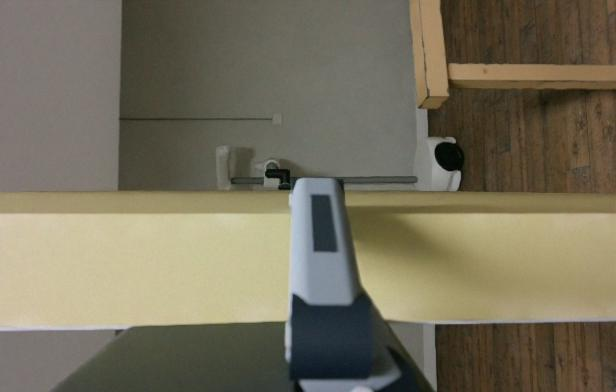

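move --r1 '{"base":{"translate_m":-0.0167,"strafe_m":0.1206},"joints":{"wrist_yaw_rad":0.08},"speeds":{"wrist_yaw_rad":0.08},"pace":"slow"}' --r2 '{"base":{"translate_m":0.0101,"strafe_m":0.1176},"joints":{"wrist_yaw_rad":0.08},"speeds":{"wrist_yaw_rad":0.08},"pace":"slow"}'

move --r1 '{"base":{"translate_m":-0.0047,"strafe_m":0.1203},"joints":{"wrist_yaw_rad":-0.02},"speeds":{"wrist_yaw_rad":0.08},"pace":"slow"}' --r2 '{"base":{"translate_m":0.0221,"strafe_m":0.1173},"joints":{"wrist_yaw_rad":-0.02},"speeds":{"wrist_yaw_rad":0.08},"pace":"slow"}' --cameras '["r1_wrist_camera","r2_wrist_camera","r2_head_left_camera"]'

Scene clock: 308.77 s.
move: r1 done; r2 done
r1.base_odometry: x=+1.061 y=+0.892 heading=-2.003
r1.turned_by_wheels: +0.000
r1.turned_by_imu: +0.001
r1.base_tilt: forward=-0.6 right=-0.4
r1.lidar_m: 0.43 1.42 1.56 1.81 0.89 0.51 0.41 0.42 0.50 0.83 2.56 2.83
r1.base_status: done
r1.joint_positions: lift_m=+0.972 arm_m=+0.103 wrist_yaw_rad=+0.082 wrist_pitch_rad=+0.008 wrist_roll_rad=+1.510 hand_little=+1.000 hand_ring=+1.000 hand_middle=+1.000 hand_index=+1.000 hand_thumb_turn=-1.000 hand_thumb_bend=-0.271 hand_force_limit=+0.700 hand_speed=-0.930
r1.joint_status: all done
r1.measured_speeds: all 0
r1.hand_stopped_by: target,target,target,target,force,target
r1.little_load_n: 0.0
r1.ring_load_n: 0.0
r1.middle_load_n: 0.0
r1.index_load_n: 0.0
r1.thumb_bend_load_n: 17.0
r1.thumb_turn_load_n: 8.0
r1.motor_effort: lift_m=+26(26) arm_m=-3(4) wheel_0=+0(8) wheel_1=+1(7) wheel_2=+4(6)
r1.servo_current: wrist_yaw_rad=52(85) wrist_pitch_rad=39(46) wrist_roll_rad=46(46)
r1.hand_pose: x=+0.5067 y=-0.1307 z=+1.1214 quat_wxyz=(-0.007, +0.708, +0.051, +0.704)
r1.wrist_depth_mm: - - - - - - 1618 / - - - - - - 1618 / - - - - - - 1618 / - - - - - - 1430 / 118 119 120 120 121 122 - / 118 119 119 - - 122 - / - - - - - - 1499
r2.base_odometry: x=-0.186 y=-0.491 heading=-2.011
r2.turned_by_wheels: +0.000
r2.turned_by_imu: +0.002
r2.base_tilt: forward=+0.2 right=-0.2
r2.lidar_m: 0.46 3.21 1.06 1.07 1.76 1.72 1.49 1.49 1.79 2.57 0.83 0.47
r2.base_status: done
r2.joint_positions: lift_m=+0.975 arm_m=+0.110 wrist_yaw_rad=+0.083 wrist_pitch_rad=-0.040 wrist_roll_rad=+1.570 hand_little=+1.000 hand_ring=+1.000 hand_middle=+1.000 hand_index=+1.000 hand_thumb_turn=-1.000 hand_thumb_bend=-0.314 hand_force_limit=+0.700 hand_speed=-0.930
r2.joint_status: all done
r2.measured_speeds: all 0
r2.hand_stopped_by: target,target,target,target,force,target
r2.little_load_n: 0.0
r2.ring_load_n: 0.0
r2.middle_load_n: 0.0
r2.index_load_n: 0.0
r2.thumb_bend_load_n: 12.5
r2.thumb_turn_load_n: 4.5
r2.motor_effort: lift_m=+23(23) arm_m=+5(6) wheel_0=-4(10) wheel_1=+2(5) wheel_2=-1(4)
r2.servo_current: wrist_yaw_rad=65(78) wrist_pitch_rad=46(59) wrist_roll_rad=39(65)
r2.hand_pose: x=+0.5147 y=-0.1287 z=+1.1317 quat_wxyz=(-0.030, +0.692, +0.029, +0.720)
r2.wrist_depth_mm: - - - - - - 1576 / - - - - - - 1576 / - - - - - - 1576 / 297 314 - 325 340 349 1430 / 114 116 117 - 120 121 - / 115 116 117 - - 122 123 / - - - - - - 1576
pictures: none

Scene clock: 311.20 s.
move: r1 done; r2 done
r1.base_odometry: x=+1.172 y=+0.846 heading=-2.003
r1.turned_by_wheels: +0.000
r1.turned_by_imu: -0.001
r1.base_tilt: forward=-0.6 right=-0.4
r1.lidar_m: 0.45 1.37 1.51 1.71 0.93 0.53 0.43 0.44 0.55 0.88 2.65 0.42
r1.base_status: done
r1.joint_positions: lift_m=+0.972 arm_m=+0.103 wrist_yaw_rad=-0.017 wrist_pitch_rad=+0.008 wrist_roll_rad=+1.510 hand_little=+1.000 hand_ring=+1.000 hand_middle=+1.000 hand_index=+1.000 hand_thumb_turn=-1.000 hand_thumb_bend=-0.271 hand_force_limit=+0.700 hand_speed=-0.930
r1.joint_status: all done
r1.measured_speeds: all 0
r1.hand_stopped_by: target,target,target,target,force,target
r1.little_load_n: 0.0
r1.ring_load_n: 0.0
r1.middle_load_n: 0.0
r1.index_load_n: 0.0
r1.thumb_bend_load_n: 17.0
r1.thumb_turn_load_n: 8.0
r1.motor_effort: lift_m=+26(26) arm_m=-3(3) wheel_0=-2(8) wheel_1=+2(7) wheel_2=+4(6)
r1.servo_current: wrist_yaw_rad=33(85) wrist_pitch_rad=39(46) wrist_roll_rad=33(46)
r1.hand_pose: x=+0.4925 y=-0.1532 z=+1.1214 quat_wxyz=(+0.028, +0.710, +0.016, +0.704)
r1.wrist_depth_mm: - - - - - - 1618 / - - - - - - 1576 / - - - - - - 1618 / 820 - - - - 1983 1464 / 118 119 120 120 122 122 - / 118 119 120 - - 122 - / - - - - - - 1537
r2.base_odometry: x=-0.090 y=-0.561 heading=-2.011
r2.turned_by_wheels: +0.000
r2.turned_by_imu: -0.001
r2.base_tilt: forward=+0.1 right=-0.6
r2.lidar_m: 0.45 3.17 0.91 0.95 1.67 1.77 1.54 1.54 1.81 2.66 0.91 0.46
r2.base_status: done
r2.joint_positions: lift_m=+0.975 arm_m=+0.110 wrist_yaw_rad=-0.017 wrist_pitch_rad=-0.040 wrist_roll_rad=+1.570 hand_little=+1.000 hand_ring=+1.000 hand_middle=+1.000 hand_index=+1.000 hand_thumb_turn=-1.000 hand_thumb_bend=-0.314 hand_force_limit=+0.700 hand_speed=-0.930
r2.joint_status: all done
r2.measured_speeds: all 0
r2.hand_stopped_by: target,target,target,target,force,target
r2.little_load_n: 0.0
r2.ring_load_n: 0.0
r2.middle_load_n: 0.0
r2.index_load_n: 0.0
r2.thumb_bend_load_n: 12.5
r2.thumb_turn_load_n: 4.5
r2.motor_effort: lift_m=+22(23) arm_m=+5(5) wheel_0=-4(8) wheel_1=+1(6) wheel_2=-2(4)
r2.servo_current: wrist_yaw_rad=65(91) wrist_pitch_rad=52(59) wrist_roll_rad=39(72)
r2.hand_pose: x=+0.5007 y=-0.1514 z=+1.1317 quat_wxyz=(+0.007, +0.693, -0.006, +0.721)
r2.wrist_depth_mm: - - - - - - 1576 / - - - - - - 1576 / - - - - - - 1618 / 248 257 931 265 1229 287 1397 / 114 115 117 - 120 121 - / 116 116 117 - - 122 123 / - - - - - - 1576
pictures: r1_wrist_camera, r2_head_left_camera, r2_wrist_camera

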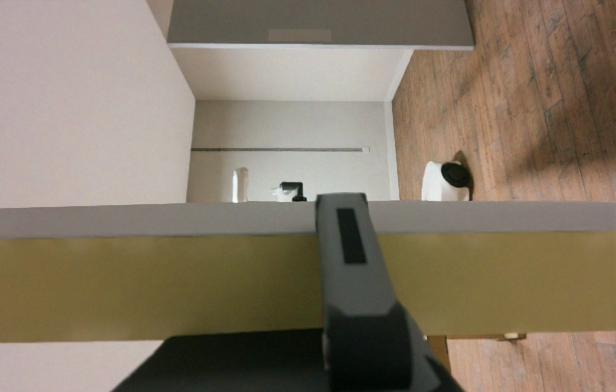

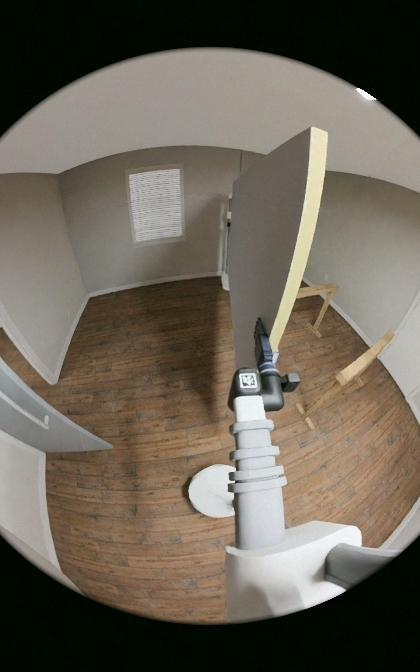

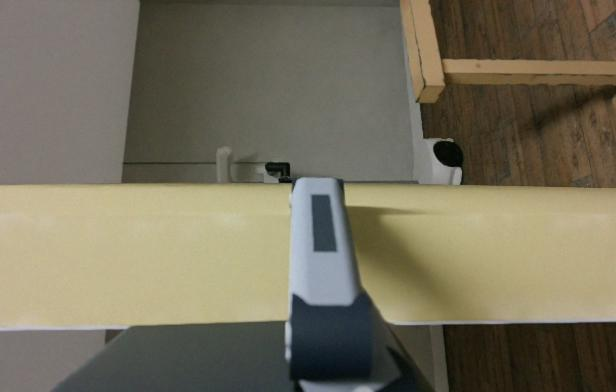

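move --r1 '{"base":{"translate_m":0.0075,"strafe_m":0.1139},"joints":{"wrist_yaw_rad":-0.135},"speeds":{"wrist_yaw_rad":0.095},"pace":"slow"}' --r2 '{"base":{"translate_m":0.0345,"strafe_m":0.1109},"joints":{"wrist_yaw_rad":-0.135},"speeds":{"wrist_yaw_rad":0.095},"pace":"slow"}'

move --r1 '{"base":{"translate_m":0.001,"strafe_m":0.1113},"joints":{"wrist_yaw_rad":-0.237},"speeds":{"wrist_yaw_rad":0.08},"pace":"slow"}' --r2 '{"base":{"translate_m":0.064,"strafe_m":0.1080},"joints":{"wrist_yaw_rad":-0.237},"speeds":{"wrist_yaw_rad":0.08},"pace":"slow"}' --cameras '["r1_wrist_camera","r2_wrist_camera","r2_head_left_camera"]'

Scene clock: 314.73 s.
move: r1 done; r2 done
r1.base_odometry: x=+1.272 y=+0.791 heading=-2.003
r1.turned_by_wheels: +0.000
r1.turned_by_imu: +0.000
r1.base_tilt: forward=-0.6 right=-0.4
r1.lidar_m: 0.44 1.32 1.45 1.60 1.02 0.57 0.49 0.47 0.58 0.95 2.78 0.42
r1.base_status: done
r1.joint_positions: lift_m=+0.972 arm_m=+0.103 wrist_yaw_rad=-0.132 wrist_pitch_rad=+0.008 wrist_roll_rad=+1.510 hand_little=+1.000 hand_ring=+1.000 hand_middle=+1.000 hand_index=+1.000 hand_thumb_turn=-1.000 hand_thumb_bend=-0.271 hand_force_limit=+0.700 hand_speed=-0.930
r1.joint_status: all done
r1.measured_speeds: all 0
r1.hand_stopped_by: target,target,target,target,force,target
r1.little_load_n: 0.0
r1.ring_load_n: 0.0
r1.middle_load_n: 0.0
r1.index_load_n: 0.0
r1.thumb_bend_load_n: 16.5
r1.thumb_turn_load_n: 8.0
r1.motor_effort: lift_m=+25(26) arm_m=-3(3) wheel_0=-2(7) wheel_1=+2(8) wheel_2=-1(3)
r1.servo_current: wrist_yaw_rad=46(104) wrist_pitch_rad=46(46) wrist_roll_rad=39(46)
r1.hand_pose: x=+0.4735 y=-0.1772 z=+1.1214 quat_wxyz=(+0.068, +0.709, -0.025, +0.701)
r1.wrist_depth_mm: - - - - - - 1618 / - - - - - - 1618 / - - - - - - 1618 / - - - - - - 1499 / 120 121 121 122 123 123 - / 120 120 121 120 - 123 - / - - - - - - 1537
r2.base_odometry: x=-0.004 y=-0.640 heading=-2.012
r2.turned_by_wheels: +0.000
r2.turned_by_imu: +0.001
r2.base_tilt: forward=+0.0 right=-0.4
r2.lidar_m: 0.43 3.02 0.80 0.83 1.57 1.86 1.58 1.61 1.90 2.81 0.99 0.43
r2.base_status: done
r2.joint_positions: lift_m=+0.975 arm_m=+0.110 wrist_yaw_rad=-0.132 wrist_pitch_rad=-0.040 wrist_roll_rad=+1.570 hand_little=+1.000 hand_ring=+1.000 hand_middle=+1.000 hand_index=+1.000 hand_thumb_turn=-1.000 hand_thumb_bend=-0.314 hand_force_limit=+0.700 hand_speed=-0.930
r2.joint_status: all done
r2.measured_speeds: all 0
r2.hand_stopped_by: target,target,target,target,force,target
r2.little_load_n: 0.0
r2.ring_load_n: 0.0
r2.middle_load_n: 0.0
r2.index_load_n: 0.0
r2.thumb_bend_load_n: 12.0
r2.thumb_turn_load_n: 4.5
r2.motor_effort: lift_m=+22(22) arm_m=+2(5) wheel_0=-3(8) wheel_1=+2(6) wheel_2=-1(5)
r2.servo_current: wrist_yaw_rad=65(91) wrist_pitch_rad=52(59) wrist_roll_rad=52(65)
r2.hand_pose: x=+0.4820 y=-0.1757 z=+1.1317 quat_wxyz=(+0.048, +0.691, -0.045, +0.719)
r2.wrist_depth_mm: - - - - - - 1576 / - - - - - - 1576 / - - - - - - 1537 / 340 - - 410 - 492 1336 / 115 116 117 - 121 122 - / 115 116 117 - - 122 123 / - - - - - - 1576
pictures: none

Scene clock: 317.27 s.
move: r1 done; r2 done
r1.base_odometry: x=+1.373 y=+0.744 heading=-2.003
r1.turned_by_wheels: +0.000
r1.turned_by_imu: -0.002
r1.base_tilt: forward=-0.6 right=-0.4
r1.lidar_m: 1.30 1.29 1.76 1.46 1.11 0.62 0.53 0.52 0.62 1.02 2.86 0.41
r1.base_status: done
r1.joint_positions: lift_m=+0.972 arm_m=+0.103 wrist_yaw_rad=-0.234 wrist_pitch_rad=+0.008 wrist_roll_rad=+1.510 hand_little=+1.000 hand_ring=+1.000 hand_middle=+1.000 hand_index=+1.000 hand_thumb_turn=-1.000 hand_thumb_bend=-0.271 hand_force_limit=+0.700 hand_speed=-0.930
r1.joint_status: all done
r1.measured_speeds: all 0
r1.hand_stopped_by: target,target,target,target,force,target
r1.little_load_n: 0.0
r1.ring_load_n: 0.0
r1.middle_load_n: 0.0
r1.index_load_n: 0.0
r1.thumb_bend_load_n: 15.5
r1.thumb_turn_load_n: 8.0
r1.motor_effort: lift_m=+25(26) arm_m=-3(3) wheel_0=-2(8) wheel_1=+2(7) wheel_2=-1(4)
r1.servo_current: wrist_yaw_rad=33(143) wrist_pitch_rad=33(46) wrist_roll_rad=33(46)
r1.hand_pose: x=+0.4544 y=-0.1966 z=+1.1214 quat_wxyz=(+0.104, +0.707, -0.061, +0.697)
r1.wrist_depth_mm: - - - - - - 1618 / - - - - - - 1618 / - - - - - - 1618 / - - - - - - 1537 / 120 121 121 122 123 124 - / 119 120 121 120 - 123 - / - - - - - - 1537
r2.base_odometry: x=+0.066 y=-0.744 heading=-2.012
r2.turned_by_wheels: +0.000
r2.turned_by_imu: -0.001
r2.base_tilt: forward=-0.2 right=-0.2
r2.lidar_m: 2.72 2.85 0.70 0.70 1.48 1.72 1.69 1.69 1.98 2.90 1.06 0.44
r2.base_status: done
r2.joint_positions: lift_m=+0.975 arm_m=+0.110 wrist_yaw_rad=-0.234 wrist_pitch_rad=-0.040 wrist_roll_rad=+1.570 hand_little=+1.000 hand_ring=+1.000 hand_middle=+1.000 hand_index=+1.000 hand_thumb_turn=-1.000 hand_thumb_bend=-0.314 hand_force_limit=+0.700 hand_speed=-0.930
r2.joint_status: all done
r2.measured_speeds: all 0
r2.hand_stopped_by: target,target,target,target,force,target
r2.little_load_n: 0.0
r2.ring_load_n: 0.0
r2.middle_load_n: 0.0
r2.index_load_n: 0.0
r2.thumb_bend_load_n: 11.5
r2.thumb_turn_load_n: 4.5
r2.motor_effort: lift_m=+22(23) arm_m=+0(2) wheel_0=-3(9) wheel_1=+1(6) wheel_2=-2(4)
r2.servo_current: wrist_yaw_rad=72(124) wrist_pitch_rad=46(59) wrist_roll_rad=52(65)
r2.hand_pose: x=+0.4631 y=-0.1952 z=+1.1317 quat_wxyz=(+0.085, +0.688, -0.081, +0.716)
r2.wrist_depth_mm: - - - - - - 1576 / - - - - - - 1537 / - - - - - - 1618 / 580 - - 891 - 1921 1499 / 116 117 119 - 121 123 - / 116 117 118 - - 123 124 / - - - - - - 1537
pictures: r1_wrist_camera, r2_head_left_camera, r2_wrist_camera

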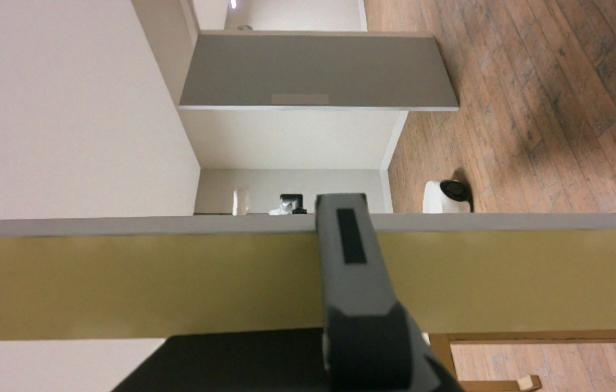

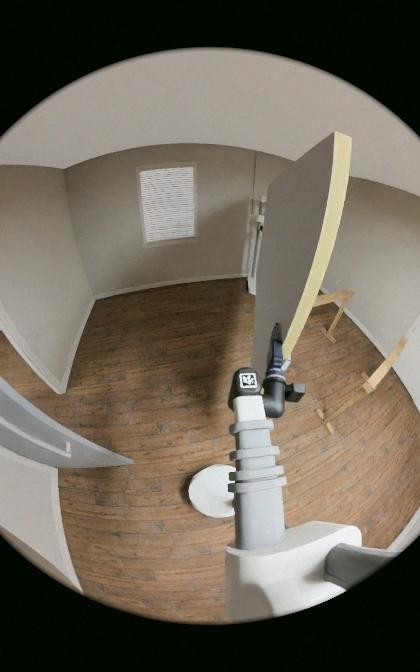

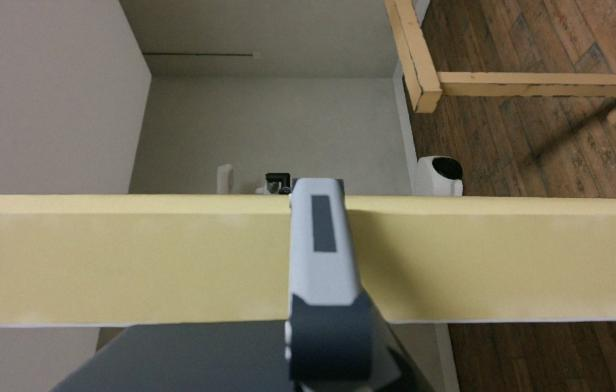

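move --r1 '{"base":{"translate_m":0.0037,"strafe_m":0.1415},"joints":{"wrist_yaw_rad":-0.322},"speeds":{"wrist_yaw_rad":0.07},"pace":"slow"}' --r2 '{"base":{"translate_m":0.0829,"strafe_m":0.0805},"joints":{"wrist_yaw_rad":-0.322},"speeds":{"wrist_yaw_rad":0.07},"pace":"slow"}'

move --r1 '{"base":{"translate_m":0.0147,"strafe_m":0.1365},"joints":{"wrist_yaw_rad":-0.422},"speeds":{"wrist_yaw_rad":0.08},"pace":"slow"}' --r2 '{"base":{"translate_m":0.0939,"strafe_m":0.0755},"joints":{"wrist_yaw_rad":-0.422},"speeds":{"wrist_yaw_rad":0.08},"pace":"slow"}' --cameras '["r1_wrist_camera","r2_wrist_camera","r2_head_left_camera"]'

Scene clock: 322.33 s.
move: r1 done; r2 done
r1.base_odometry: x=+1.500 y=+0.681 heading=-2.004
r1.turned_by_wheels: +0.000
r1.turned_by_imu: -0.002
r1.base_tilt: forward=-0.6 right=-0.5
r1.lidar_m: 1.23 1.21 1.59 1.32 1.19 0.66 0.56 0.56 0.65 1.16 3.02 0.41
r1.base_status: done
r1.joint_positions: lift_m=+0.972 arm_m=+0.103 wrist_yaw_rad=-0.321 wrist_pitch_rad=+0.008 wrist_roll_rad=+1.510 hand_little=+1.000 hand_ring=+1.000 hand_middle=+1.000 hand_index=+1.000 hand_thumb_turn=-1.000 hand_thumb_bend=-0.271 hand_force_limit=+0.700 hand_speed=-0.930
r1.joint_status: all done
r1.measured_speeds: all 0
r1.hand_stopped_by: target,target,target,target,force,target
r1.little_load_n: 0.0
r1.ring_load_n: 0.0
r1.middle_load_n: 0.0
r1.index_load_n: 0.0
r1.thumb_bend_load_n: 16.0
r1.thumb_turn_load_n: 8.0
r1.motor_effort: lift_m=+25(26) arm_m=-3(3) wheel_0=-3(7) wheel_1=+2(8) wheel_2=-2(5)
r1.servo_current: wrist_yaw_rad=52(111) wrist_pitch_rad=39(46) wrist_roll_rad=33(46)
r1.hand_pose: x=+0.4368 y=-0.2115 z=+1.1214 quat_wxyz=(+0.134, +0.704, -0.092, +0.692)
r1.wrist_depth_mm: - - - - - - 1618 / - - - - - - 1576 / - - - - - - 1618 / - - - - - - 1537 / 120 120 121 122 123 123 - / 119 120 121 120 - 123 - / - - - - - - 1537
r2.base_odometry: x=+0.103 y=-0.853 heading=-2.012
r2.turned_by_wheels: +0.000
r2.turned_by_imu: +0.001
r2.base_tilt: forward=-0.1 right=-0.1
r2.lidar_m: 2.93 2.75 1.74 0.59 1.41 1.68 1.78 1.78 2.12 2.96 1.11 0.42
r2.base_status: done
r2.joint_positions: lift_m=+0.975 arm_m=+0.110 wrist_yaw_rad=-0.320 wrist_pitch_rad=-0.040 wrist_roll_rad=+1.570 hand_little=+1.000 hand_ring=+1.000 hand_middle=+1.000 hand_index=+1.000 hand_thumb_turn=-1.000 hand_thumb_bend=-0.314 hand_force_limit=+0.700 hand_speed=-0.930
r2.joint_status: all done
r2.measured_speeds: all 0
r2.hand_stopped_by: target,target,target,target,force,target
r2.little_load_n: 0.0
r2.ring_load_n: 0.0
r2.middle_load_n: 0.0
r2.index_load_n: 0.0
r2.thumb_bend_load_n: 11.5
r2.thumb_turn_load_n: 4.5
r2.motor_effort: lift_m=+22(23) arm_m=-3(4) wheel_0=-3(8) wheel_1=+0(7) wheel_2=-2(7)
r2.servo_current: wrist_yaw_rad=52(78) wrist_pitch_rad=52(59) wrist_roll_rad=46(65)
r2.hand_pose: x=+0.4456 y=-0.2101 z=+1.1317 quat_wxyz=(+0.115, +0.684, -0.110, +0.712)
r2.wrist_depth_mm: - - - - - - 1576 / - - - - - - 1537 / - - - - - - 1576 / 634 - - 1025 - 1921 1499 / 116 117 118 - 121 122 - / 116 117 118 - - 122 123 / - - - - - - 1576
pictures: none

Scene clock: 324.90 s.
move: r1 done; r2 done
r1.base_odometry: x=+1.617 y=+0.611 heading=-2.004
r1.turned_by_wheels: +0.000
r1.turned_by_imu: +0.001
r1.base_tilt: forward=-0.6 right=-0.4
r1.lidar_m: 1.18 1.17 1.42 1.21 1.20 0.72 0.60 0.59 0.72 1.26 3.14 0.40
r1.base_status: done
r1.joint_positions: lift_m=+0.972 arm_m=+0.103 wrist_yaw_rad=-0.421 wrist_pitch_rad=+0.008 wrist_roll_rad=+1.510 hand_little=+1.000 hand_ring=+1.000 hand_middle=+1.000 hand_index=+1.000 hand_thumb_turn=-1.000 hand_thumb_bend=-0.271 hand_force_limit=+0.700 hand_speed=-0.930
r1.joint_status: all done
r1.measured_speeds: all 0
r1.hand_stopped_by: target,target,target,target,force,target
r1.little_load_n: 0.0
r1.ring_load_n: 0.0
r1.middle_load_n: 0.0
r1.index_load_n: 0.0
r1.thumb_bend_load_n: 16.0
r1.thumb_turn_load_n: 8.0
r1.motor_effort: lift_m=+25(26) arm_m=-3(3) wheel_0=-2(8) wheel_1=+2(7) wheel_2=-2(5)
r1.servo_current: wrist_yaw_rad=46(111) wrist_pitch_rad=39(52) wrist_roll_rad=39(46)
r1.hand_pose: x=+0.4149 y=-0.2267 z=+1.1214 quat_wxyz=(+0.168, +0.698, -0.127, +0.684)
r1.wrist_depth_mm: - - - - - - 1618 / - - - - - - 1618 / - - - - - - 1618 / - - - - - - 1537 / 120 121 121 122 123 124 - / 119 120 121 120 - 123 - / - - - - - - 1537
r2.base_odometry: x=+0.131 y=-0.970 heading=-2.013
r2.turned_by_wheels: +0.000
r2.turned_by_imu: +0.000
r2.base_tilt: forward=+0.0 right=-0.3
r2.lidar_m: 2.81 2.67 1.64 0.52 1.37 1.61 1.90 1.89 2.24 1.16 1.14 0.43
r2.base_status: done
r2.joint_positions: lift_m=+0.975 arm_m=+0.110 wrist_yaw_rad=-0.420 wrist_pitch_rad=-0.040 wrist_roll_rad=+1.570 hand_little=+1.000 hand_ring=+1.000 hand_middle=+1.000 hand_index=+1.000 hand_thumb_turn=-1.000 hand_thumb_bend=-0.314 hand_force_limit=+0.700 hand_speed=-0.930
r2.joint_status: all done
r2.measured_speeds: all 0
r2.hand_stopped_by: target,target,target,target,force,target
r2.little_load_n: 0.0
r2.ring_load_n: 0.0
r2.middle_load_n: 0.0
r2.index_load_n: 0.0
r2.thumb_bend_load_n: 11.5
r2.thumb_turn_load_n: 4.5
r2.motor_effort: lift_m=+22(23) arm_m=-4(4) wheel_0=-2(8) wheel_1=+2(6) wheel_2=-2(7)
r2.servo_current: wrist_yaw_rad=33(78) wrist_pitch_rad=52(59) wrist_roll_rad=59(59)
r2.hand_pose: x=+0.4238 y=-0.2256 z=+1.1317 quat_wxyz=(+0.151, +0.678, -0.144, +0.705)
r2.wrist_depth_mm: - - - - - - 1537 / - - - - - - 1618 / - - - - - - 1537 / 640 - - 1138 - 1921 1499 / 116 117 118 - 121 122 - / 116 117 118 - - 122 124 / - - - - - - 1618
pictures: r1_wrist_camera, r2_head_left_camera, r2_wrist_camera

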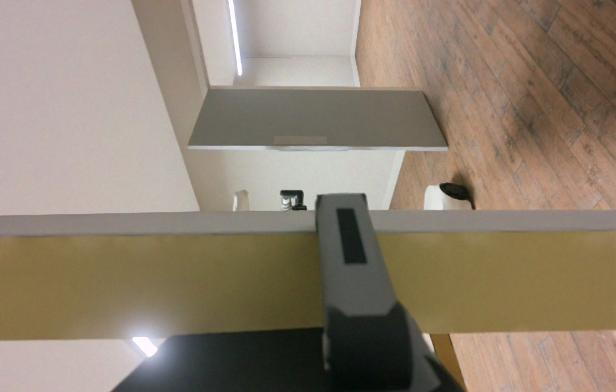

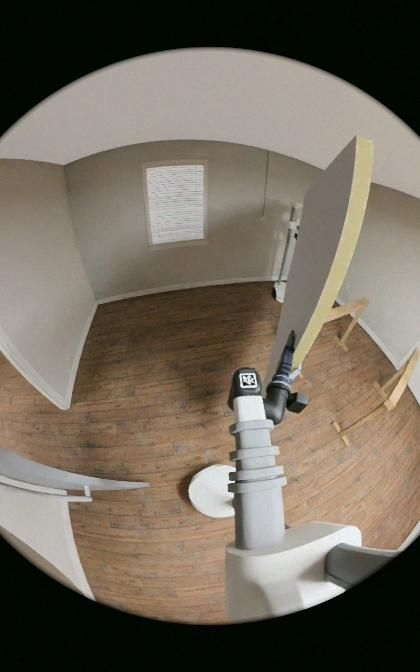

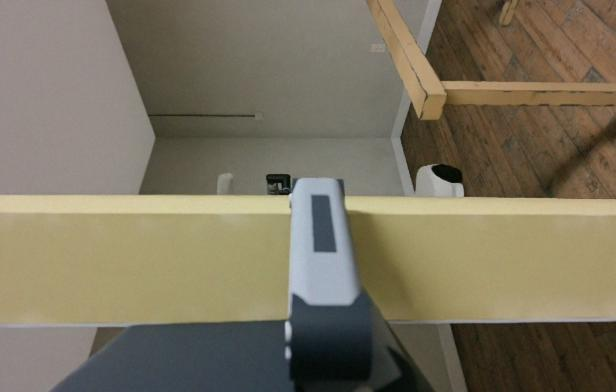

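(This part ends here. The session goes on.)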